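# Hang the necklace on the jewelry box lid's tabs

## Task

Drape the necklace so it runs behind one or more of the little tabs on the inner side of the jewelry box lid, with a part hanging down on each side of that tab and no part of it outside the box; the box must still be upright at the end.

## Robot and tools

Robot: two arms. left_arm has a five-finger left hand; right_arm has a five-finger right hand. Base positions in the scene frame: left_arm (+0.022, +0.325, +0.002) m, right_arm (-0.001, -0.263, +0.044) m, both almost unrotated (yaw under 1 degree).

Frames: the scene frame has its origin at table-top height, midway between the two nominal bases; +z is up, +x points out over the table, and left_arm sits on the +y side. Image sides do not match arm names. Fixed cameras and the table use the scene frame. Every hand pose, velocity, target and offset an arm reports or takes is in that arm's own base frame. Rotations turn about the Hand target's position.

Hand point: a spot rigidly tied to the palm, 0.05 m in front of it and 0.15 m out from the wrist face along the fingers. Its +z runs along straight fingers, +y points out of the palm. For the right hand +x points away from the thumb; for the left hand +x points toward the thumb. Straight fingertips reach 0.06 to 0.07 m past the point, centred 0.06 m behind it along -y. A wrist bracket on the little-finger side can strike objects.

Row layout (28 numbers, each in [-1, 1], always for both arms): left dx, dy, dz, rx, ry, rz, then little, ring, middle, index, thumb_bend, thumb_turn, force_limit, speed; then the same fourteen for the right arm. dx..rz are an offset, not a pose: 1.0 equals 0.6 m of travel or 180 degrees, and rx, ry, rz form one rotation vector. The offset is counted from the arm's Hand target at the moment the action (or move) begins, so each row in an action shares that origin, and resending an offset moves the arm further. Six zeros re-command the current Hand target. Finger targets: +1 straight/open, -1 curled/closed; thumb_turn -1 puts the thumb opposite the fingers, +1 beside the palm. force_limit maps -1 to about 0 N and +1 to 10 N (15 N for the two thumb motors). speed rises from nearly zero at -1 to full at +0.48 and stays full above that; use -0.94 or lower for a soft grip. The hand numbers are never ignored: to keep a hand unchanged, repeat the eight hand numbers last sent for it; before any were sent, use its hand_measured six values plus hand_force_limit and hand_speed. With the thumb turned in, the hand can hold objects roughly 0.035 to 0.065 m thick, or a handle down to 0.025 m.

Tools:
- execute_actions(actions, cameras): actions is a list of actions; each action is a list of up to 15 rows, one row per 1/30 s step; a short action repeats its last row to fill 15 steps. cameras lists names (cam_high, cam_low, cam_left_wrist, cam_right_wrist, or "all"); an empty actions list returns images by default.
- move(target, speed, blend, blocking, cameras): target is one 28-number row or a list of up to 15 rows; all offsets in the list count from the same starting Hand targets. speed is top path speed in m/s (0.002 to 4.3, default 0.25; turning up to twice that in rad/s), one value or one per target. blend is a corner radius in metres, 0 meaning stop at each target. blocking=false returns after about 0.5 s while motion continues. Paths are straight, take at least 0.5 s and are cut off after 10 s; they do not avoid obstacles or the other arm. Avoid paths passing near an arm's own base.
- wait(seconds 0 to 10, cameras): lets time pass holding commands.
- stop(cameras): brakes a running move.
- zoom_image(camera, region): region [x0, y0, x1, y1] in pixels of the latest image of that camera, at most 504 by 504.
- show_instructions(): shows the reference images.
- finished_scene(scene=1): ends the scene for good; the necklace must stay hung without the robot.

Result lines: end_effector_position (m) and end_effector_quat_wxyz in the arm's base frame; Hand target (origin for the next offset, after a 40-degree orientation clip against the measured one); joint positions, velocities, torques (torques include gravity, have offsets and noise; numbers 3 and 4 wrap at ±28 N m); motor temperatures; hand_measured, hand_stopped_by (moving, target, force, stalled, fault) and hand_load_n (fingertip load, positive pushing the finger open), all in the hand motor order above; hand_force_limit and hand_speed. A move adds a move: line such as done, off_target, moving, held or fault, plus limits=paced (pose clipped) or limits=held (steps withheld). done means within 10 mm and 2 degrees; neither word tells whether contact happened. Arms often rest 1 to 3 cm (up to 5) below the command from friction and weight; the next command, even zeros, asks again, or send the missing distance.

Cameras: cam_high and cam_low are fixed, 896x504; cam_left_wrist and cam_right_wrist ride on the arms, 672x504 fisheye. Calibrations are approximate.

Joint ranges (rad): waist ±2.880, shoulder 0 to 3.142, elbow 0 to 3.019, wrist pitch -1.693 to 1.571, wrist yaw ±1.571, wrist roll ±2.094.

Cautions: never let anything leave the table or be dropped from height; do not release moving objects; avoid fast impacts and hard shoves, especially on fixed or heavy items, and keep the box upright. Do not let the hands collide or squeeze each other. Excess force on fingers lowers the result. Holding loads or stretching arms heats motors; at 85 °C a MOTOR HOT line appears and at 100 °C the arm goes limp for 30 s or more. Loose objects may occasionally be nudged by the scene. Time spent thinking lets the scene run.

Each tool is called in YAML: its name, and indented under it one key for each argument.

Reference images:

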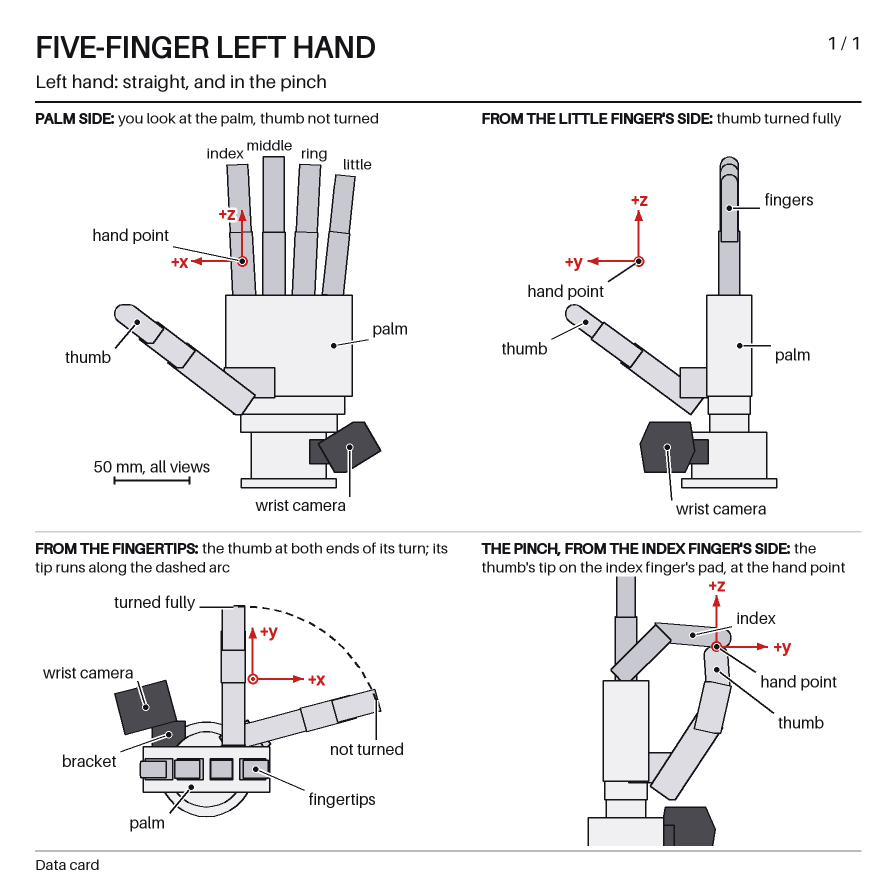

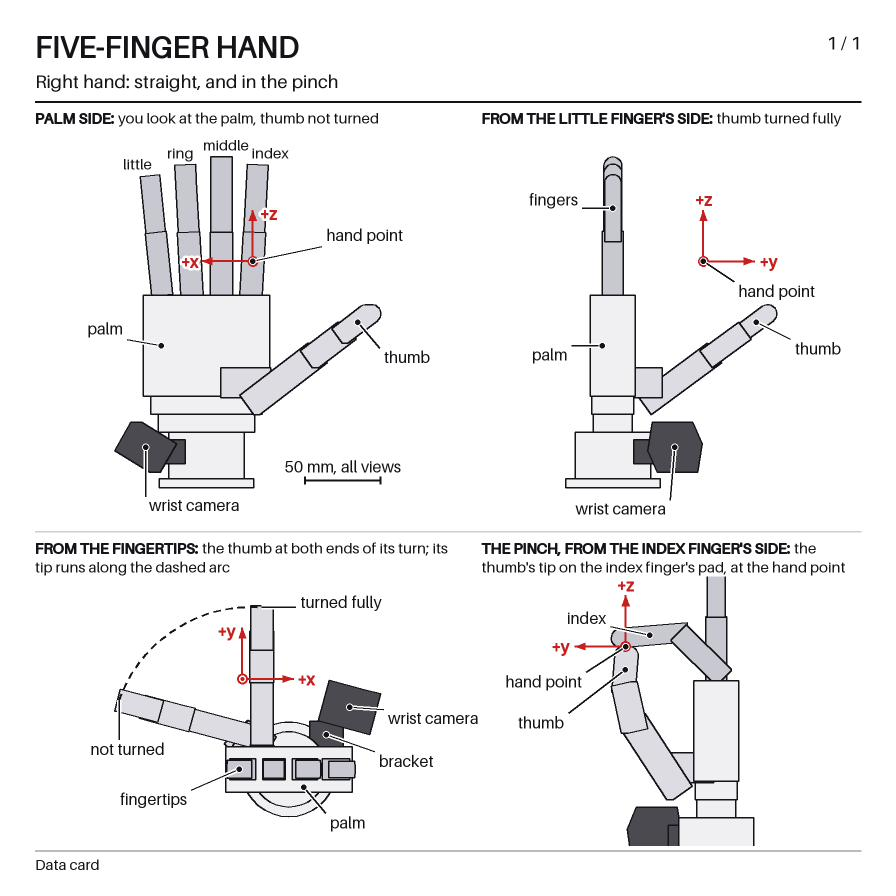

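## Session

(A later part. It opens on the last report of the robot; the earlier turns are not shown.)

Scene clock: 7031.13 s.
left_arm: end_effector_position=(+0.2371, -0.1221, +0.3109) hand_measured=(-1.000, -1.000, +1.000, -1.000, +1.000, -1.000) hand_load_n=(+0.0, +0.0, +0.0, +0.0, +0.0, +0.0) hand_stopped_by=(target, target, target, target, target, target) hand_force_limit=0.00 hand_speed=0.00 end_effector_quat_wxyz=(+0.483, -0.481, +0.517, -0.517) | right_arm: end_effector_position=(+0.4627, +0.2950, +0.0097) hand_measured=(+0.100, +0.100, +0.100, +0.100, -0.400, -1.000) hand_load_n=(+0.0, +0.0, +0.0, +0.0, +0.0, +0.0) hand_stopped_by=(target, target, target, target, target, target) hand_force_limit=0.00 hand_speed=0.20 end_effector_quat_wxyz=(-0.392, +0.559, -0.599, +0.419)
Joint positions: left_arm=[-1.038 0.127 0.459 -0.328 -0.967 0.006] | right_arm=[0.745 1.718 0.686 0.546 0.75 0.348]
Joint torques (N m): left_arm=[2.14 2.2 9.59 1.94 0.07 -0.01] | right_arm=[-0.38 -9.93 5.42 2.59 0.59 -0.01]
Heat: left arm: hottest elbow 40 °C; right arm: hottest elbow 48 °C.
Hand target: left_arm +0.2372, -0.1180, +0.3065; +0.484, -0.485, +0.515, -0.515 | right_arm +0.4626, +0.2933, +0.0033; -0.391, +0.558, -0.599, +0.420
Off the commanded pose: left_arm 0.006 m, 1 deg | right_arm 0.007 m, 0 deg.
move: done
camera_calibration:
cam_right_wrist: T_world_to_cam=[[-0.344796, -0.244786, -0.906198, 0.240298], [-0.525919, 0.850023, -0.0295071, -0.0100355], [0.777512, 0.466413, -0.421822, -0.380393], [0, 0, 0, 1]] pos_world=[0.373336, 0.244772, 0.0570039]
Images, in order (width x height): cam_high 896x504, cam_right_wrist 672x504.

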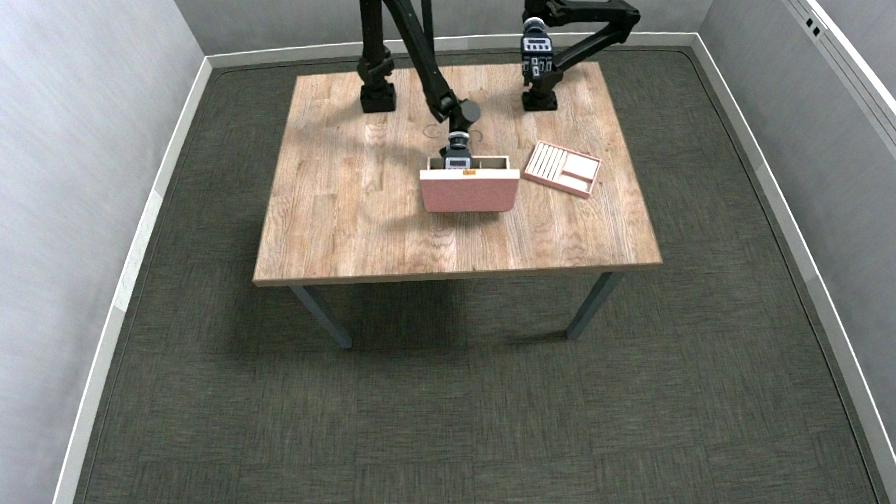

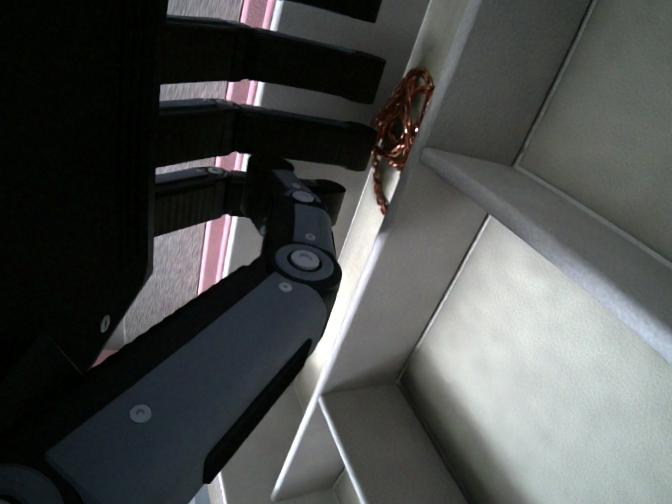

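move:
  target:
    - [0,0,0,0,0,0,-1,-1,1,-1,1,-1,0,0,-0.003,0.0,-0.03,0,0,0,0.1,0.1,0.1,0.1,-0.4,-1,0.0,0.2]
  speed: 0.04
  cameras: ["cam_right_wrist","cam_high"]

zoom_image:
  camera: "cam_right_wrist"
  region: [280, 20, 540, 280]

Scene clock: 7039.00 s.
left_arm: end_effector_position=(+0.2371, -0.1221, +0.3109) hand_measured=(-1.000, -1.000, +1.000, -1.000, +1.000, -1.000) hand_load_n=(+0.0, +0.0, +0.0, +0.0, +0.0, +0.0) hand_stopped_by=(target, target, target, target, target, target) hand_force_limit=0.00 hand_speed=0.00 end_effector_quat_wxyz=(+0.483, -0.481, +0.517, -0.517) | right_arm: end_effector_position=(+0.4653, +0.2962, +0.0003) hand_measured=(+0.100, +0.100, +0.100, +0.100, -0.400, -1.000) hand_load_n=(+0.0, +0.0, -1.5, +0.0, +0.0, +0.0) hand_stopped_by=(target, target, target, target, target, target) hand_force_limit=0.00 hand_speed=0.20 end_effector_quat_wxyz=(-0.399, +0.552, -0.599, +0.421)
Joint positions: left_arm=[-1.038 0.127 0.459 -0.328 -0.967 0.006] | right_arm=[0.745 1.759 0.683 0.609 0.755 0.348]
Joint torques (N m): left_arm=[2.14 2.14 9.59 1.92 0.07 -0.01] | right_arm=[-0.09 -9.23 4.56 2.41 0.44 0.02]
Heat: left arm: hottest elbow 40 °C; right arm: hottest elbow 47 °C.
Hand target: left_arm +0.2372, -0.1180, +0.3065; +0.484, -0.485, +0.515, -0.515 | right_arm +0.4609, +0.2934, -0.0147; -0.391, +0.558, -0.599, +0.420
Off the commanded pose: left_arm 0.006 m, 1 deg | right_arm 0.016 m, 1 deg.
move: off_target (right_arm)
camera_calibration:
cam_right_wrist: T_world_to_cam=[[-0.331413, -0.232794, -0.914315, 0.223344], [-0.521408, 0.852843, -0.0281473, -0.012851], [0.78632, 0.467403, -0.404024, -0.391352], [0, 0, 0, 1]] pos_world=[0.375047, 0.245872, 0.0457298]
Images, in order (width x height): cam_high 896x504, cam_right_wrist 672x504.

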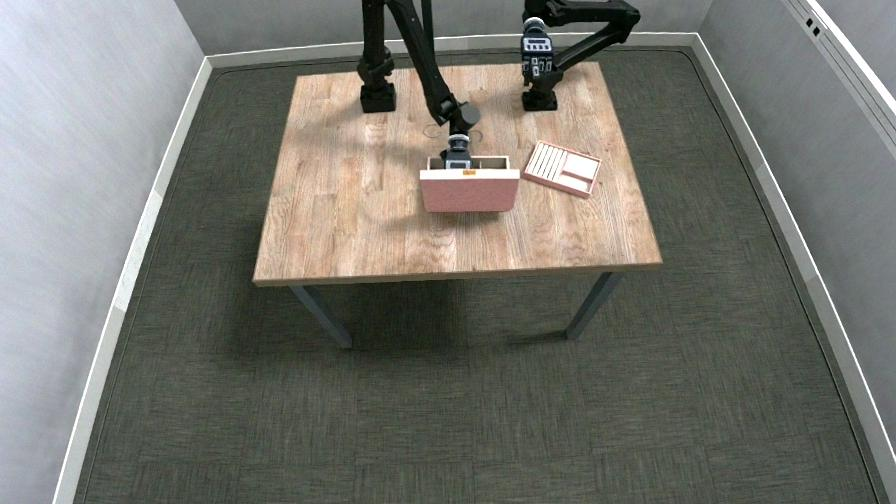

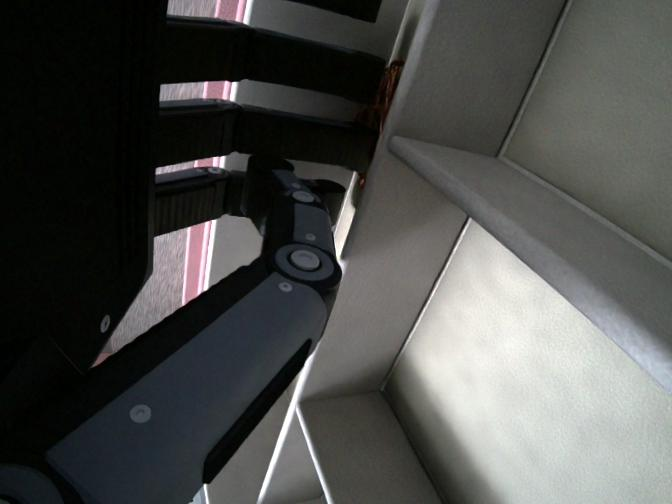

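Scaled by 1.938 from the camera's 672x504 image, which has a finer 960x720 frame.

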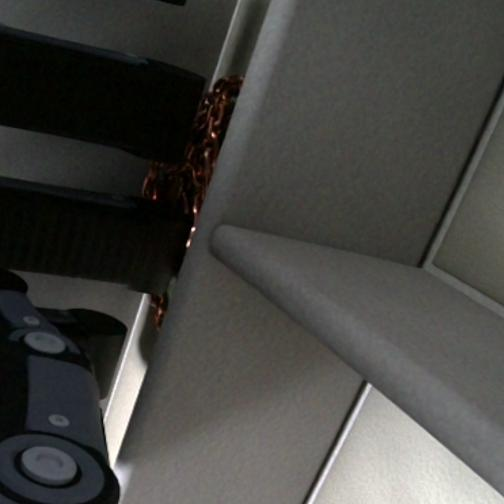

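move:
  target:
    - [0,0,0,0,0,0,-1,-1,1,-1,1,-1,0,0,-0.05,0.0,-0.01,0,0,0,0.1,0.1,0.1,0.1,-0.4,-1,0.0,0.2]
  speed: 0.03
  cameras: ["cam_right_wrist","cam_high"]

zoom_image:
  camera: "cam_right_wrist"
  region: [280, 20, 540, 280]

Scene clock: 7053.30 s.
left_arm: end_effector_position=(+0.2371, -0.1221, +0.3109) hand_measured=(-1.000, -1.000, +1.000, -1.000, +1.000, -1.000) hand_load_n=(+0.0, +0.0, +0.0, +0.0, +0.0, +0.0) hand_stopped_by=(target, target, target, target, target, target) hand_force_limit=0.00 hand_speed=0.00 end_effector_quat_wxyz=(+0.483, -0.481, +0.517, -0.517) | right_arm: end_effector_position=(+0.4465, +0.2955, -0.0025) hand_measured=(+0.100, +0.100, +0.100, +0.100, -0.400, -1.000) hand_load_n=(+0.0, +0.0, +3.0, +0.0, +0.0, +0.0) hand_stopped_by=(target, target, target, target, target, target) hand_force_limit=0.00 hand_speed=0.20 end_effector_quat_wxyz=(+0.404, -0.542, +0.602, -0.426)
Joint positions: left_arm=[-1.038 0.127 0.459 -0.328 -0.967 0.006] | right_arm=[0.783 1.754 0.64 0.647 0.806 0.375]
Joint torques (N m): left_arm=[2.08 2.26 9.61 1.95 0.07 -0.01] | right_arm=[1.26 -9.58 3.11 1.42 0.25 0.14]
Heat: left arm: hottest elbow 40 °C; right arm: hottest elbow 44 °C.
Hand target: left_arm +0.2372, -0.1180, +0.3065; +0.484, -0.485, +0.515, -0.515 | right_arm +0.4309, +0.2933, -0.0207; +0.391, -0.559, +0.599, -0.420
Off the commanded pose: left_arm 0.006 m, 1 deg | right_arm 0.024 m, 3 deg.
move: off_target (right_arm)
camera_calibration:
cam_right_wrist: T_world_to_cam=[[-0.31907, -0.219144, -0.922047, 0.204776], [-0.50728, 0.861288, -0.029162, -0.0309056], [0.800538, 0.458431, -0.385979, -0.38099], [0, 0, 0, 1]] pos_world=[0.354658, 0.246152, 0.0408581]
Images, in order (width x height): cam_high 896x504, cam_right_wrist 672x504.

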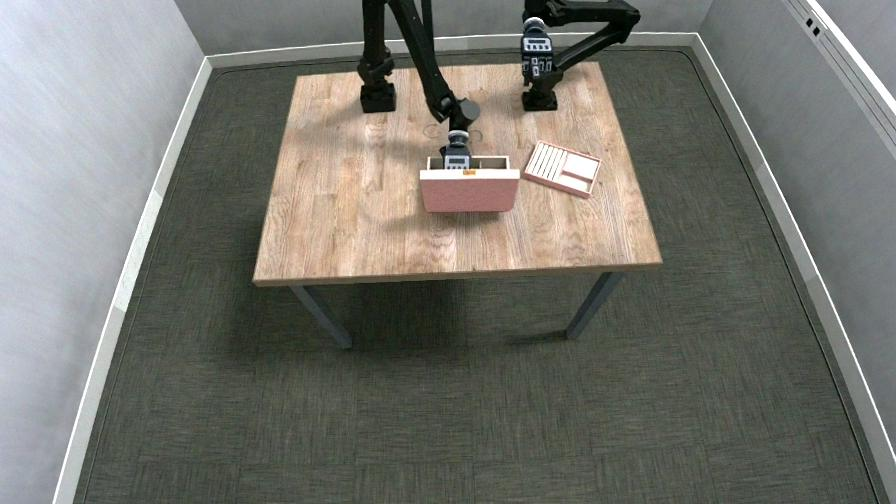

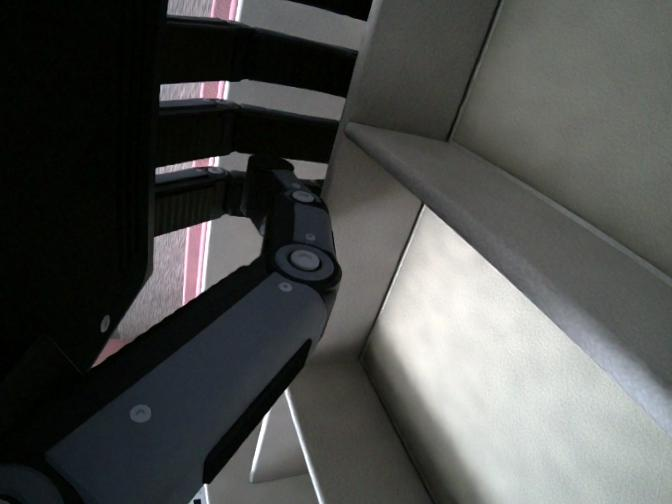

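Scaled by 1.938 from the camera's 672x504 image, which has a finer 960x720 frame.

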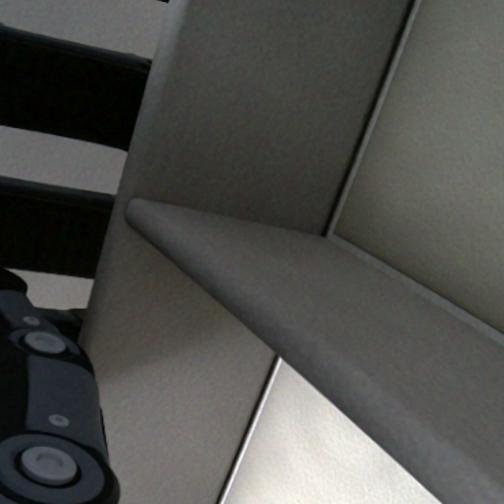

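move:
  target:
    - [0,0,0,0,0,0,-1,-1,1,-1,1,-1,0,0,0.0,0.0,0.0,0,0,0,-0.3,-0.3,-0.3,-0.3,-0.4,-1,-0.2,-0.85]
  speed: 0.03
  cameras: ["cam_right_wrist"]

Scene clock: 7065.17 s.
left_arm: end_effector_position=(+0.2371, -0.1221, +0.3109) hand_measured=(-1.000, -1.000, +1.000, -1.000, +1.000, -1.000) hand_load_n=(+0.0, +0.0, +0.0, +0.5, +0.5, +0.0) hand_stopped_by=(target, target, target, target, target, target) hand_force_limit=0.00 hand_speed=0.00 end_effector_quat_wxyz=(+0.483, -0.481, +0.517, -0.517) | right_arm: end_effector_position=(+0.4465, +0.2956, -0.0018) hand_measured=(-0.300, -0.274, -0.176, -0.258, -0.400, -1.000) hand_load_n=(+0.0, +4.0, +1.0, +4.0, +1.0, +0.0) hand_stopped_by=(target, force, force, force, target, target) hand_force_limit=-0.20 hand_speed=-0.85 end_effector_quat_wxyz=(+0.405, -0.541, +0.602, -0.426)
Joint positions: left_arm=[-1.038 0.127 0.459 -0.328 -0.967 0.006] | right_arm=[0.783 1.752 0.64 0.647 0.807 0.377]
Joint torques (N m): left_arm=[2.14 2.26 9.58 1.92 0.07 -0.01] | right_arm=[0.73 -9.47 3 1.42 0.22 0.09]
Motor temperatures (°C): left_arm=[26 25 40 25 27 24] | right_arm=[26 33 43 26 27 25]
Heat: left arm: hottest elbow 40 °C; right arm: hottest elbow 43 °C.
Hand target: left_arm +0.2372, -0.1180, +0.3065; +0.484, -0.485, +0.515, -0.515 | right_arm +0.4308, +0.2935, -0.0207; +0.391, -0.559, +0.599, -0.420
Off the commanded pose: left_arm 0.006 m, 1 deg | right_arm 0.025 m, 3 deg.
move: off_target (right_arm)
camera_calibration:
cam_right_wrist: T_world_to_cam=[[-0.317899, -0.216841, -0.922995, 0.204216], [-0.506546, 0.861758, -0.0279895, -0.0315409], [0.801468, 0.458642, -0.383792, -0.381319], [0, 0, 0, 1]] pos_world=[0.354558, 0.246352, 0.0412604]
Images, in order (width x height): cam_right_wrist 672x504.

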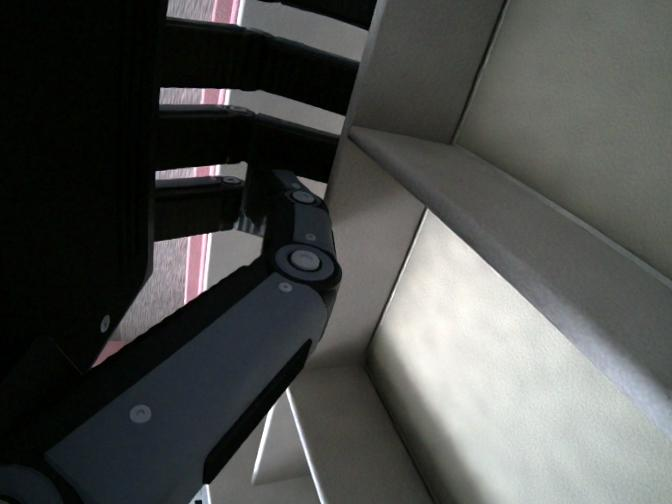

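move:
  target:
    - [0,0,0,0,0,0,-1,-1,1,-1,1,-1,0,0,0.008,0.0,0.0,0,0,0,0.05,0.0,0.0,0.0,-0.4,-1,-0.2,0]
    - [0,0,0,0,0,0,-1,-1,1,-1,1,-1,0,0,0.008,0.0,-0.02,0,0,0,0.05,0.0,0.0,0.0,-0.4,-1,-0.2,0]
  speed: 0.03
  cameras: ["cam_right_wrist"]

Scene clock: 7090.93 s.
left_arm: end_effector_position=(+0.2371, -0.1221, +0.3109) hand_measured=(-1.000, -1.000, +1.000, -1.000, +1.000, -1.000) hand_load_n=(+0.0, +0.0, +0.0, +0.0, +0.0, +0.0) hand_stopped_by=(target, target, target, target, target, target) hand_force_limit=0.00 hand_speed=0.00 end_effector_quat_wxyz=(+0.483, -0.481, +0.517, -0.517) | right_arm: end_effector_position=(+0.4456, +0.3008, -0.0019) hand_measured=(+0.050, +0.000, +0.000, +0.000, -0.400, -1.000) hand_load_n=(+0.0, +0.0, -0.5, +0.0, +0.0, +0.0) hand_stopped_by=(target, target, target, target, target, target) hand_force_limit=-0.20 hand_speed=0.00 end_effector_quat_wxyz=(+0.416, -0.537, +0.600, -0.422)
Joint positions: left_arm=[-1.038 0.127 0.459 -0.328 -0.967 0.006] | right_arm=[0.79 1.764 0.635 0.686 0.803 0.377]
Joint torques (N m): left_arm=[2.14 2.26 9.58 1.94 0.07 -0.01] | right_arm=[-0.21 -7.18 3.71 1.48 0.07 0.05]
Heat: left arm: hottest elbow 40 °C; right arm: hottest elbow 40 °C.
Hand target: left_arm +0.2372, -0.1180, +0.3065; +0.484, -0.485, +0.515, -0.515 | right_arm +0.4356, +0.2935, -0.0326; +0.391, -0.559, +0.599, -0.420
Off the commanded pose: left_arm 0.006 m, 1 deg | right_arm 0.033 m, 4 deg.
move: off_target (right_arm)
camera_calibration:
cam_right_wrist: T_world_to_cam=[[-0.302325, -0.204386, -0.931035, 0.194239], [-0.515376, 0.856714, -0.0207185, -0.0309623], [0.801865, 0.473569, -0.364342, -0.387599], [0, 0, 0, 1]] pos_world=[0.353568, 0.249781, 0.0389838]
Images, in order (width x height): cam_right_wrist 672x504.

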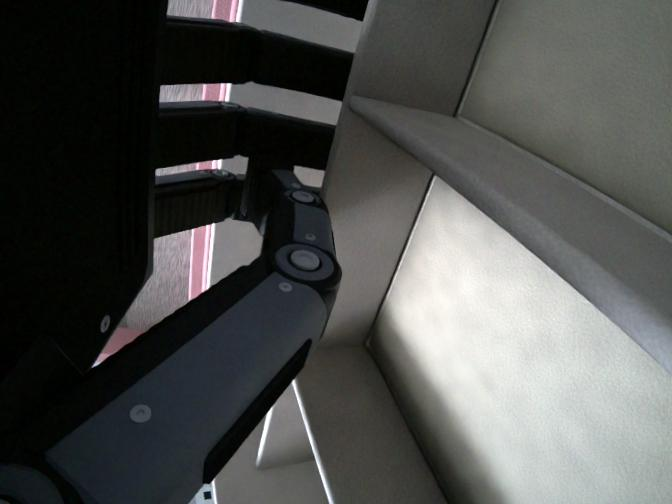

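move:
  target:
    - [0,0,0,0,0,0,-1,-1,1,-1,1,-1,0,0,0.0,0.0,0.0,0,0,0,0.05,0.0,0.0,0.0,-0.62,-1,-0.2,0]
  speed: 0.03
  cameras: ["cam_right_wrist"]

Scene clock: 7104.53 s.
left_arm: end_effector_position=(+0.2371, -0.1221, +0.3109) hand_measured=(-1.000, -1.000, +1.000, -1.000, +1.000, -1.000) hand_load_n=(+0.0, +0.0, +0.0, +0.0, +0.0, +0.0) hand_stopped_by=(target, target, target, target, target, target) hand_force_limit=0.00 hand_speed=0.00 end_effector_quat_wxyz=(+0.483, -0.481, +0.517, -0.517) | right_arm: end_effector_position=(+0.4456, +0.3008, -0.0019) hand_measured=(+0.050, +0.000, +0.000, +0.000, -0.620, -1.000) hand_load_n=(+0.0, +0.0, -1.0, +0.0, +0.0, +0.0) hand_stopped_by=(target, target, target, target, target, target) hand_force_limit=-0.20 hand_speed=0.00 end_effector_quat_wxyz=(+0.416, -0.537, +0.600, -0.422)
Joint positions: left_arm=[-1.038 0.127 0.459 -0.328 -0.967 0.006] | right_arm=[0.79 1.764 0.635 0.686 0.803 0.377]
Joint torques (N m): left_arm=[2.08 2.14 9.58 1.94 0.07 -0.01] | right_arm=[-0.38 -6.83 3.89 1.47 0.09 0.05]
Heat: left arm: hottest elbow 40 °C; right arm: hottest elbow 39 °C.
Hand target: left_arm +0.2372, -0.1180, +0.3065; +0.484, -0.485, +0.515, -0.515 | right_arm +0.4356, +0.2935, -0.0326; +0.391, -0.559, +0.599, -0.420
Off the commanded pose: left_arm 0.006 m, 1 deg | right_arm 0.033 m, 4 deg.
move: off_target (right_arm)
camera_calibration:
cam_right_wrist: T_world_to_cam=[[-0.302325, -0.204386, -0.931035, 0.194239], [-0.515376, 0.856714, -0.0207185, -0.0309623], [0.801865, 0.473569, -0.364342, -0.387599], [0, 0, 0, 1]] pos_world=[0.353568, 0.249781, 0.0389838]
Images, in order (width x height): cam_right_wrist 672x504.

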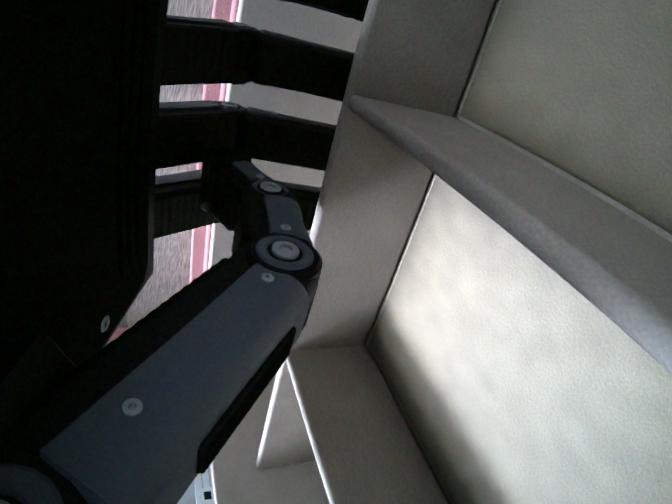

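move:
  target:
    - [0,0,0,0,0,0,-1,-1,1,-1,1,-1,0,0,0.0,0.0,0.0,0,0,0,-0.3,-0.3,-0.3,-0.3,-0.62,-1,-0.2,-0.85]
  speed: 0.03
  cameras: ["cam_right_wrist"]

Scene clock: 7120.17 s.
left_arm: end_effector_position=(+0.2371, -0.1221, +0.3109) hand_measured=(-1.000, -1.000, +1.000, -1.000, +1.000, -1.000) hand_load_n=(+0.0, +0.0, +0.0, +0.0, +0.0, +0.0) hand_stopped_by=(target, target, target, target, target, target) hand_force_limit=0.00 hand_speed=0.00 end_effector_quat_wxyz=(+0.483, -0.481, +0.517, -0.517) | right_arm: end_effector_position=(+0.4470, +0.2990, -0.0025) hand_measured=(-0.300, -0.262, -0.178, -0.234, -0.620, -1.000) hand_load_n=(+0.5, +4.0, +1.0, +4.5, +2.0, +0.5) hand_stopped_by=(target, force, force, force, target, target) hand_force_limit=-0.20 hand_speed=-0.85 end_effector_quat_wxyz=(+0.415, -0.535, +0.602, -0.424)
Joint positions: left_arm=[-1.038 0.127 0.459 -0.328 -0.967 0.006] | right_arm=[0.786 1.768 0.635 0.691 0.805 0.377]
Joint torques (N m): left_arm=[2.14 2.26 9.59 1.94 0.07 -0.02] | right_arm=[0.09 -7.12 3.75 1.32 -0.02 0.02]
Heat: left arm: hottest elbow 40 °C; right arm: hottest elbow 39 °C.
Hand target: left_arm +0.2372, -0.1180, +0.3065; +0.484, -0.485, +0.515, -0.515 | right_arm +0.4357, +0.2934, -0.0327; +0.391, -0.559, +0.599, -0.420
Off the commanded pose: left_arm 0.006 m, 1 deg | right_arm 0.033 m, 4 deg.
move: off_target (right_arm)
camera_calibration:
cam_right_wrist: T_world_to_cam=[[-0.301691, -0.201975, -0.931766, 0.192767], [-0.510551, 0.85959, -0.0210211, -0.0317045], [0.805183, 0.469373, -0.362449, -0.388358], [0, 0, 0, 1]] pos_world=[0.354669, 0.248472, 0.0381869]
Images, in order (width x height): cam_right_wrist 672x504.

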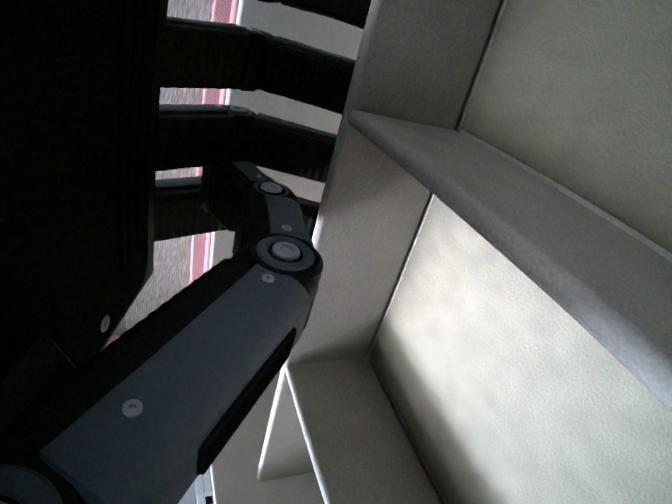

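move:
  target:
    - [0,0,0,0,0,0,-1,-1,1,-1,1,-1,0,0,-0.004,0.0,0.085,0,0,0,-0.33,-0.45,-0.45,-0.45,-0.62,-1,-0.1,-0.88]
  speed: 0.03
  cameras: ["cam_right_wrist"]

zoom_image:
  camera: "cam_right_wrist"
  region: [280, 20, 540, 280]

Scene clock: 7131.23 s.
left_arm: end_effector_position=(+0.2371, -0.1221, +0.3109) hand_measured=(-1.000, -1.000, +1.000, -1.000, +1.000, -1.000) hand_load_n=(+0.0, +0.0, +0.0, +0.0, +0.0, +0.0) hand_stopped_by=(target, target, target, target, target, target) hand_force_limit=0.00 hand_speed=0.00 end_effector_quat_wxyz=(+0.483, -0.481, +0.517, -0.517) | right_arm: end_effector_position=(+0.4387, +0.2913, +0.0201) hand_measured=(-0.330, -0.272, -0.198, -0.244, -0.620, -1.000) hand_load_n=(+0.0, +0.0, +3.5, +4.5, +2.5, +1.0) hand_stopped_by=(target, force, force, force, target, target) hand_force_limit=-0.10 hand_speed=-0.88 end_effector_quat_wxyz=(-0.394, +0.553, -0.601, +0.422)
Joint positions: left_arm=[-1.038 0.127 0.459 -0.328 -0.967 0.006] | right_arm=[0.784 1.654 0.635 0.521 0.796 0.377]
Joint torques (N m): left_arm=[2.14 2.2 9.59 1.94 0.07 -0.01] | right_arm=[0.5 -11.11 5.41 1.24 0.57 0.04]
Motor temperatures (°C): left_arm=[26 25 40 25 27 24] | right_arm=[26 32 38 26 27 25]
Heat: left arm: hottest elbow 40 °C; right arm: hottest elbow 38 °C.
Hand target: left_arm +0.2372, -0.1180, +0.3065; +0.484, -0.485, +0.515, -0.515 | right_arm +0.4332, +0.2935, +0.0184; -0.391, +0.559, -0.599, +0.420
Off the commanded pose: left_arm 0.006 m, 1 deg | right_arm 0.006 m, 1 deg.
move: done
camera_calibration:
cam_right_wrist: T_world_to_cam=[[-0.339971, -0.238317, -0.909739, 0.236612], [-0.516787, 0.855553, -0.0309982, -0.02479], [0.785717, 0.459602, -0.414022, -0.357395], [0, 0, 0, 1]] pos_world=[0.348441, 0.241857, 0.0665171]
Images, in order (width x height): cam_right_wrist 672x504.

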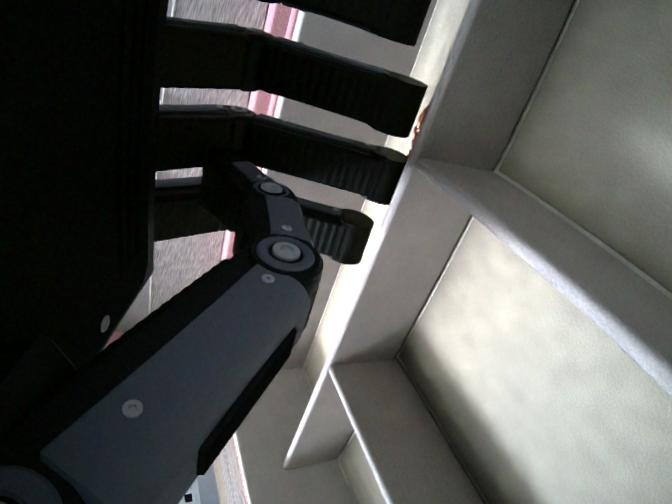

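Scaled by 1.938 from the camera's 672x504 image, which has a finer 960x720 frame.

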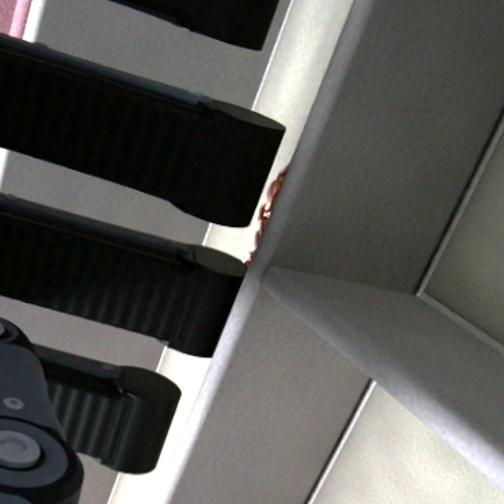

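move:
  target:
    - [0,0,0,0,0,0,-1,-1,1,-1,1,-1,0,0,-0.002,0.0,0.03,0,0,0,-0.33,-0.5,-0.5,-0.5,-0.62,-1,-0.1,-0.88]
  speed: 0.02
  cameras: ["cam_right_wrist"]

zoom_image:
  camera: "cam_right_wrist"
  region: [280, 20, 540, 280]

Scene clock: 7151.67 s.
left_arm: end_effector_position=(+0.2371, -0.1221, +0.3109) hand_measured=(-1.000, -1.000, +1.000, -1.000, +1.000, -1.000) hand_load_n=(+0.0, +0.0, +0.0, +0.0, +0.0, +0.0) hand_stopped_by=(target, target, target, target, target, target) hand_force_limit=0.00 hand_speed=0.00 end_effector_quat_wxyz=(+0.483, -0.481, +0.517, -0.517) | right_arm: end_effector_position=(+0.4351, +0.2886, +0.0342) hand_measured=(-0.330, -0.500, -0.218, -0.244, -0.620, -1.000) hand_load_n=(+0.0, +0.0, +5.5, +4.0, +2.5, +1.5) hand_stopped_by=(target, target, force, force, target, target) hand_force_limit=-0.10 hand_speed=-0.88 end_effector_quat_wxyz=(-0.390, +0.556, -0.600, +0.422)
Joint positions: left_arm=[-1.038 0.127 0.459 -0.328 -0.967 0.006] | right_arm=[0.786 1.6 0.635 0.457 0.797 0.377]
Joint torques (N m): left_arm=[2.14 2.14 9.59 1.92 0.07 -0.02] | right_arm=[0.62 -10.34 6.24 1.21 0.61 0.06]
Heat: left arm: hottest elbow 40 °C; right arm: hottest elbow 39 °C.
Hand target: left_arm +0.2372, -0.1180, +0.3065; +0.484, -0.485, +0.515, -0.515 | right_arm +0.4321, +0.2934, +0.0364; -0.391, +0.558, -0.599, +0.420
Off the commanded pose: left_arm 0.006 m, 1 deg | right_arm 0.006 m, 0 deg.
move: done
camera_calibration:
cam_right_wrist: T_world_to_cam=[[-0.345816, -0.245194, -0.905699, 0.252103], [-0.517094, 0.855249, -0.0340975, -0.0234856], [0.782959, 0.45654, -0.422547, -0.345101], [0, 0, 0, 1]] pos_world=[0.345237, 0.239452, 0.0817068]
Images, in order (width x height): cam_right_wrist 672x504.

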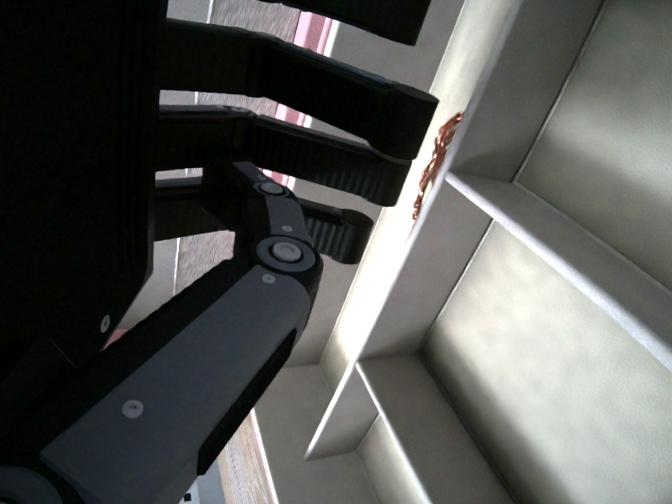

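Scaled by 1.938 from the camera's 672x504 image, which has a finer 960x720 frame.

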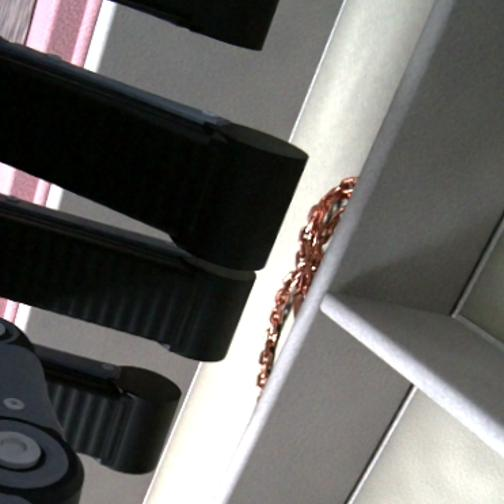

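move:
  target:
    - [0,0,0,0,0,0,-1,-1,1,-1,1,-1,0,0,-0.008,0.0,0.133,0,0,0,-0.33,-0.5,-0.2,-0.1,-0.62,-1,-0.1,0]
    - [0,0,0,0,0,0,-1,-1,1,-1,1,-1,0,0,-0.008,0.0,0.133,0,0,0,1,1,1,0.1,-0.4,-0.86,0.0,0.2]
    - [0,0,0,0,0,0,-1,-1,1,-1,1,-1,0,0,0.03,-0.0057,0.07,-0.128,-0.157,0.4571,1,1,1,0.1,-0.4,-0.86,0.0,0.2]
  speed: 0.12
  cameras: ["cam_right_wrist"]

Scene clock: 7264.13 s.
left_arm: end_effector_position=(+0.2371, -0.1221, +0.3109) hand_measured=(-1.000, -1.000, +1.000, -1.000, +1.000, -1.000) hand_load_n=(+0.0, +0.0, +0.0, +0.0, +0.0, +0.0) hand_stopped_by=(target, target, target, target, target, target) hand_force_limit=0.00 hand_speed=0.00 end_effector_quat_wxyz=(+0.483, -0.481, +0.517, -0.517) | right_arm: end_effector_position=(+0.4345, +0.2905, +0.0748) hand_measured=(+1.000, +1.000, +1.000, +0.100, -0.400, -0.860) hand_load_n=(+0.0, -0.5, +0.0, +0.0, +0.0, +0.0) hand_stopped_by=(target, target, target, target, target, target) hand_force_limit=0.00 hand_speed=0.20 end_effector_quat_wxyz=(-0.582, +0.761, +0.097, +0.269)
Joint positions: left_arm=[-1.038 0.127 0.459 -0.328 -0.967 0.006] | right_arm=[0.314 1.597 0.652 0.644 -0.93 -0.803]
Joint torques (N m): left_arm=[2.14 2.2 9.55 1.95 0.07 -0.01] | right_arm=[-1.32 -9.05 9.14 1.22 -0.28 -0.16]
Heat: left arm: hottest elbow 40 °C; right arm: hottest elbow 41 °C.
Hand target: left_arm +0.2372, -0.1180, +0.3065; +0.484, -0.485, +0.515, -0.515 | right_arm +0.4500, +0.2900, +0.0784; -0.580, +0.760, +0.100, +0.276
Off the commanded pose: left_arm 0.006 m, 1 deg | right_arm 0.016 m, 1 deg.
move: off_target (right_arm); target 2's new numbers were sent with right_arm's hand 0.023 m and 2 deg from that target
camera_calibration:
cam_right_wrist: T_world_to_cam=[[0.669632, -0.334584, -0.663058, -0.144304], [-0.733427, -0.438488, -0.519435, 0.482053], [-0.116948, 0.834136, -0.539018, -0.0383111], [0, 0, 0, 1]] pos_world=[0.445701, 0.195049, 0.134063]
Images, in order (width x height): cam_right_wrist 672x504.

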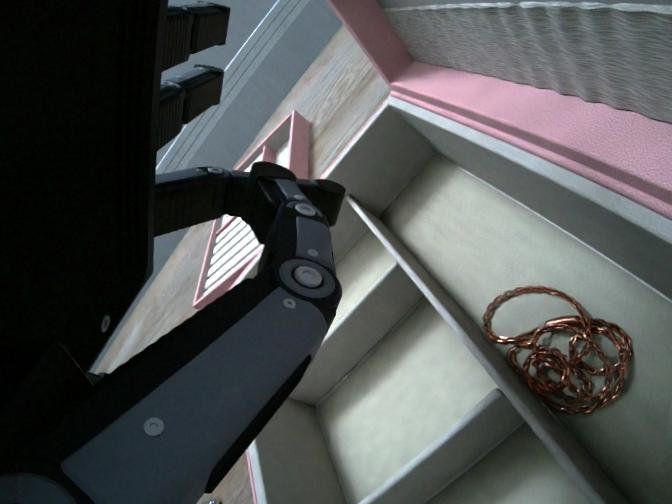

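move:
  target:
    - [0,0,0,0,0,0,-1,-1,1,-1,1,-1,0,0,0.027,0.01,-0.08,0,0,0,1,1,1,0.1,-0.4,-0.86,0.0,0.2]
    - [0,0,0,0,0,0,-1,-1,1,-1,1,-1,0,0,0.024,0.01,-0.15,0,0,0,1,1,1,0.1,-0.4,-0.86,0.0,0.2]
  speed: 0.08
  cameras: ["cam_right_wrist"]

Scene clock: 7293.13 s.
left_arm: end_effector_position=(+0.2371, -0.1221, +0.3109) hand_measured=(-1.000, -1.000, +1.000, -1.000, +1.000, -1.000) hand_load_n=(+0.0, +0.0, +0.0, +0.0, +0.0, +0.0) hand_stopped_by=(target, target, target, target, target, target) hand_force_limit=0.00 hand_speed=0.00 end_effector_quat_wxyz=(+0.483, -0.481, +0.517, -0.517) | right_arm: end_effector_position=(+0.4540, +0.2963, -0.0077) hand_measured=(+1.000, +1.000, +1.000, +0.100, -0.400, -0.860) hand_load_n=(+0.0, +0.0, +0.0, -0.5, +0.0, +0.0) hand_stopped_by=(target, target, target, target, target, target) hand_force_limit=0.00 hand_speed=0.20 end_effector_quat_wxyz=(-0.581, +0.762, +0.098, +0.268)
Joint positions: left_arm=[-1.038 0.127 0.459 -0.328 -0.967 0.006] | right_arm=[0.313 1.881 0.691 0.883 -0.93 -0.809]
Joint torques (N m): left_arm=[2.08 2.2 9.61 1.96 0.07 -0.01] | right_arm=[-0.73 -9.88 6.04 2.36 -0.11 -0.09]
Motor temperatures (°C): left_arm=[26 25 40 25 27 24] | right_arm=[26 33 44 26 27 25]
Heat: left arm: hottest elbow 40 °C; right arm: hottest elbow 44 °C.
Hand target: left_arm +0.2372, -0.1180, +0.3065; +0.484, -0.485, +0.515, -0.515 | right_arm +0.4644, +0.2960, -0.0116; -0.580, +0.760, +0.100, +0.276
Off the commanded pose: left_arm 0.006 m, 1 deg | right_arm 0.011 m, 1 deg.
move: off_target (right_arm)
camera_calibration:
cam_right_wrist: T_world_to_cam=[[0.670087, -0.335868, -0.661949, -0.210004], [-0.732902, -0.440699, -0.518305, 0.456447], [-0.117638, 0.832452, -0.541465, -0.084601], [0, 0, 0, 1]] pos_world=[0.465299, 0.201048, 0.0517582]
Images, in order (width x height): cam_right_wrist 672x504.

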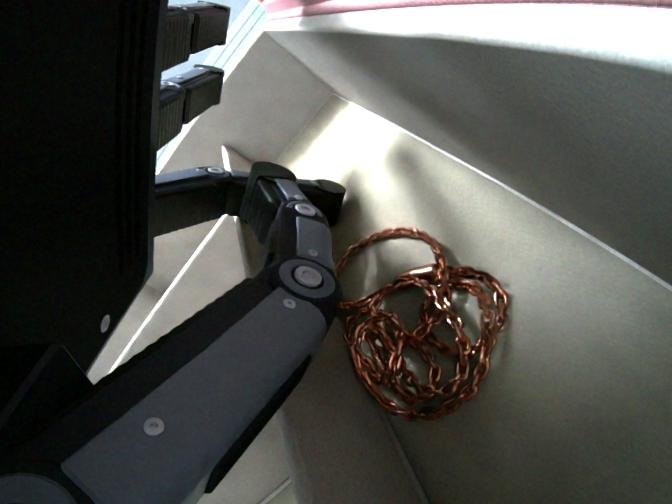

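move:
  target:
    - [0,0,0,0,0,0,-1,-1,1,-1,1,-1,0,0,0.0,0.0,-0.018,0,0,0,1,1,1,0.1,-0.4,-0.86,0.0,0.2]
    - [0,0,0,0,0,0,-1,-1,1,-1,1,-1,0,0,-0.005,-0.07,-0.022,0,0,0,1,1,1,0.1,-0.4,-0.86,0.0,0.2]
  speed: 0.03
  cameras: ["cam_right_wrist"]

zoom_image:
  camera: "cam_right_wrist"
  region: [280, 120, 520, 400]

Scene clock: 7306.03 s.
left_arm: end_effector_position=(+0.2371, -0.1221, +0.3109) hand_measured=(-1.000, -1.000, +1.000, -1.000, +1.000, -1.000) hand_load_n=(+0.0, +0.0, +0.0, +0.0, +0.0, +0.0) hand_stopped_by=(target, target, target, target, target, target) hand_force_limit=0.00 hand_speed=0.00 end_effector_quat_wxyz=(+0.483, -0.481, +0.517, -0.517) | right_arm: end_effector_position=(+0.4648, +0.2628, -0.0091) hand_measured=(+1.000, +1.000, +1.000, +0.100, -0.400, -0.860) hand_load_n=(+0.0, +0.0, +0.0, +1.0, +0.5, +0.5) hand_stopped_by=(target, target, target, target, target, target) hand_force_limit=0.00 hand_speed=0.20 end_effector_quat_wxyz=(-0.586, +0.750, +0.112, +0.285)
Joint positions: left_arm=[-1.038 0.127 0.459 -0.328 -0.967 0.006] | right_arm=[0.226 1.903 0.685 0.925 -1.022 -0.851]
Joint torques (N m): left_arm=[2.14 2.2 9.59 1.95 0.07 -0.01] | right_arm=[-1.03 -10.46 3.37 1.03 -0.11 -0.15]
Heat: left arm: hottest elbow 40 °C; right arm: hottest elbow 43 °C.
Hand target: left_arm +0.2372, -0.1180, +0.3065; +0.484, -0.485, +0.515, -0.515 | right_arm +0.4614, +0.2540, -0.0248; -0.580, +0.760, +0.100, +0.276
Off the commanded pose: left_arm 0.006 m, 1 deg | right_arm 0.018 m, 2 deg.
move: off_target (right_arm)
camera_calibration:
cam_right_wrist: T_world_to_cam=[[0.702027, -0.320517, -0.635945, -0.248024], [-0.705324, -0.436277, -0.558731, 0.434545], [-0.0983655, 0.840792, -0.532347, -0.0671655], [0, 0, 0, 1]] pos_world=[0.474008, 0.166559, 0.0493092]
Images, in order (width x height): cam_right_wrist 672x504.

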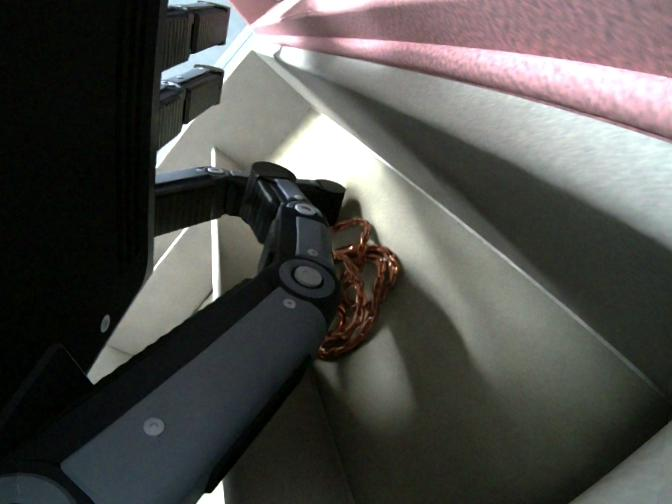

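Scaled by 1.800 from the camera's 672x504 image, which has a finer 960x720 frame.

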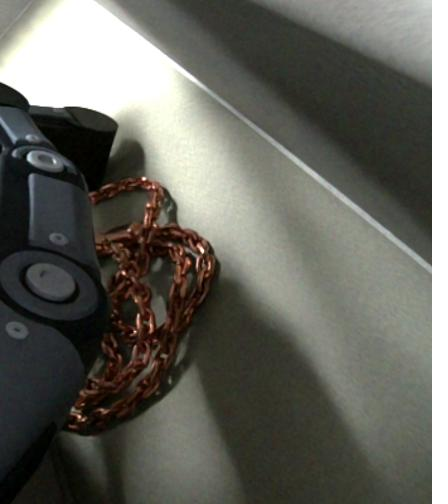

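move:
  target:
    - [0,0,0,0,0,0,-1,-1,1,-1,1,-1,0,0,-0.025,0.003,0.0,0,0,0,1,1,1,0.1,-0.4,-0.86,0.0,0.2]
    - [0,0,0,0,0,0,-1,-1,1,-1,1,-1,0,0,-0.025,0.003,0.0,0,0,0,1,1,1,0.1,0.22,-0.86,0.0,-0.5]
  speed: 0.03
  cameras: ["cam_right_wrist"]

zoom_image:
  camera: "cam_right_wrist"
  region: [280, 120, 520, 400]

Scene clock: 7350.13 s.
left_arm: end_effector_position=(+0.2371, -0.1221, +0.3109) hand_measured=(-1.000, -1.000, +1.000, -1.000, +1.000, -1.000) hand_load_n=(+0.0, +0.0, +0.0, +0.0, +0.0, +0.0) hand_stopped_by=(target, target, target, target, target, target) hand_force_limit=0.00 hand_speed=0.00 end_effector_quat_wxyz=(+0.483, -0.481, +0.517, -0.517) | right_arm: end_effector_position=(+0.4554, +0.2597, -0.0080) hand_measured=(+1.000, +1.000, +1.000, +0.100, +0.218, -0.860) hand_load_n=(+0.0, -0.5, +0.0, +0.0, -4.5, -2.0) hand_stopped_by=(target, target, target, target, target, target) hand_force_limit=0.00 hand_speed=-0.50 end_effector_quat_wxyz=(-0.584, +0.750, +0.113, +0.289)
Joint positions: left_arm=[-1.038 0.127 0.459 -0.328 -0.967 0.006] | right_arm=[0.226 1.887 0.653 0.943 -1.016 -0.857]
Joint torques (N m): left_arm=[2.08 2.2 9.59 1.94 0.07 -0.01] | right_arm=[-0.38 -9.76 2.65 1.59 0.2 -0.05]
Motor temperatures (°C): left_arm=[26 25 40 25 27 24] | right_arm=[26 34 39 25 27 25]
Heat: left arm: hottest elbow 40 °C; right arm: hottest elbow 39 °C.
Hand target: left_arm +0.2372, -0.1180, +0.3065; +0.484, -0.485, +0.515, -0.515 | right_arm +0.4464, +0.2558, -0.0249; -0.580, +0.760, +0.100, +0.276
Off the commanded pose: left_arm 0.006 m, 1 deg | right_arm 0.019 m, 2 deg.
move: off_target (right_arm); target 2's new numbers were sent with right_arm's hand 0.019 m and 2 deg from that target
camera_calibration:
cam_right_wrist: T_world_to_cam=[[0.705712, -0.325196, -0.629459, -0.242112], [-0.702684, -0.434847, -0.563154, 0.425569], [-0.0905831, 0.839735, -0.535387, -0.0682735], [0, 0, 0, 1]] pos_world=[0.463718, 0.163655, 0.0507087]
Images, in order (width x height): cam_right_wrist 672x504.

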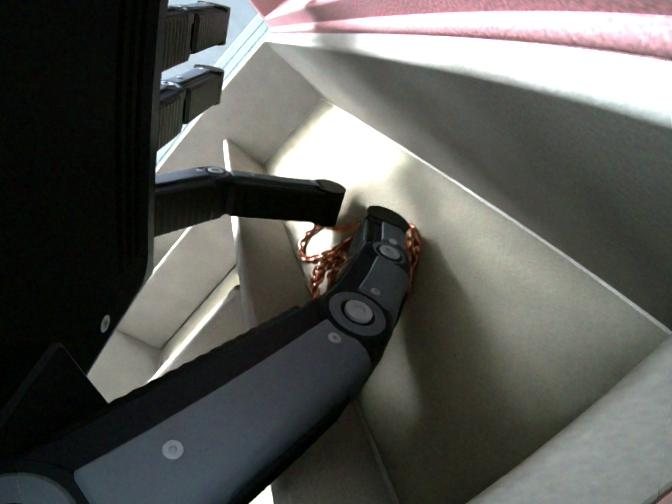

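Scaled by 1.800 from the camera's 672x504 image, which has a finer 960x720 frame.

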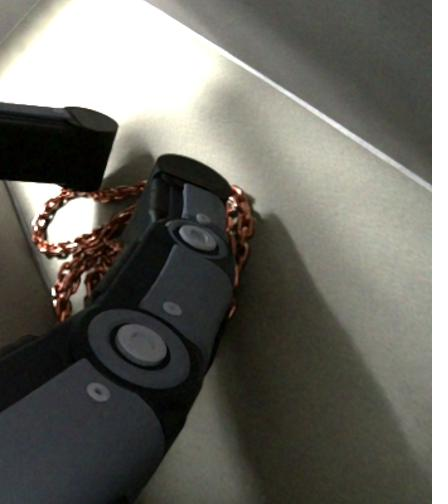

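move:
  target:
    - [0,0,0,0,0,0,-1,-1,1,-1,1,-1,0,0,0,0,0,0,0,0,1,1,1,-0.45,0.218,-0.86,-0.2,-0.86]
  speed: 0.03
  cameras: ["cam_right_wrist"]

zoom_image:
  camera: "cam_right_wrist"
  region: [280, 120, 520, 400]

Scene clock: 7362.10 s.
left_arm: end_effector_position=(+0.2371, -0.1221, +0.3109) hand_measured=(-1.000, -1.000, +1.000, -1.000, +1.000, -1.000) hand_load_n=(+0.0, +0.0, +0.0, +0.0, +0.0, +0.0) hand_stopped_by=(target, target, target, target, target, target) hand_force_limit=0.00 hand_speed=0.00 end_effector_quat_wxyz=(+0.483, -0.481, +0.517, -0.517) | right_arm: end_effector_position=(+0.4554, +0.2597, -0.0080) hand_measured=(+1.000, +1.000, +1.000, -0.248, +0.216, -0.860) hand_load_n=(+0.0, +0.0, +0.0, +4.0, -1.5, -2.5) hand_stopped_by=(target, target, target, force, target, target) hand_force_limit=-0.20 hand_speed=-0.86 end_effector_quat_wxyz=(-0.584, +0.750, +0.113, +0.289)
Joint positions: left_arm=[-1.038 0.127 0.459 -0.328 -0.967 0.006] | right_arm=[0.226 1.887 0.653 0.943 -1.016 -0.857]
Joint torques (N m): left_arm=[2.14 2.2 9.61 1.95 0.07 -0.01] | right_arm=[-0.56 -10.29 2.77 1.58 0.17 -0.06]
Heat: left arm: hottest elbow 40 °C; right arm: hottest elbow 38 °C.
Hand target: left_arm +0.2372, -0.1180, +0.3065; +0.484, -0.485, +0.515, -0.515 | right_arm +0.4464, +0.2558, -0.0249; -0.580, +0.760, +0.100, +0.276
Off the commanded pose: left_arm 0.006 m, 1 deg | right_arm 0.020 m, 2 deg.
move: off_target (right_arm)
camera_calibration:
cam_right_wrist: T_world_to_cam=[[0.705712, -0.325196, -0.629459, -0.242112], [-0.702684, -0.434847, -0.563154, 0.425569], [-0.0905831, 0.839735, -0.535387, -0.0682735], [0, 0, 0, 1]] pos_world=[0.463718, 0.163655, 0.0507087]
Images, in order (width x height): cam_right_wrist 672x504.

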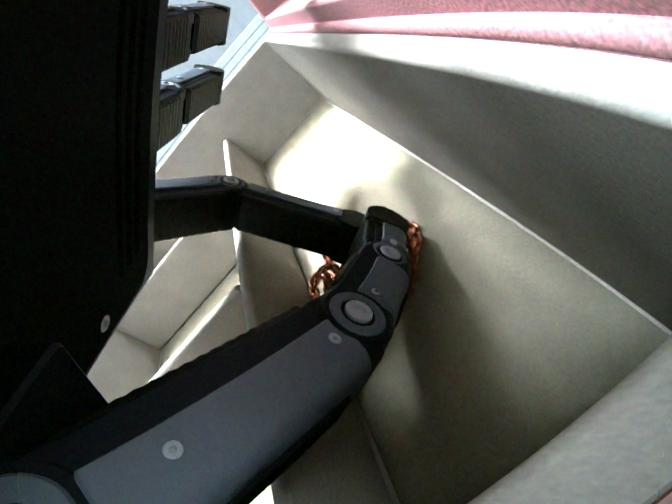

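Scaled by 1.800 from the camera's 672x504 image, which has a finer 960x720 frame.

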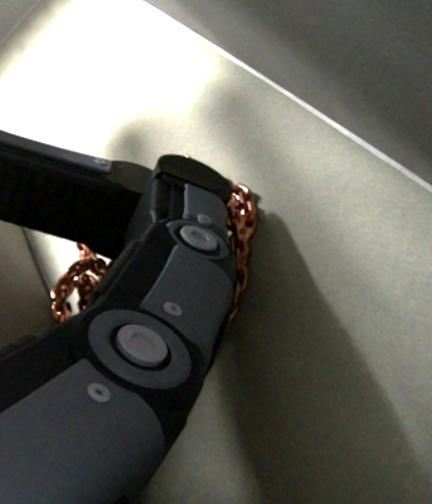

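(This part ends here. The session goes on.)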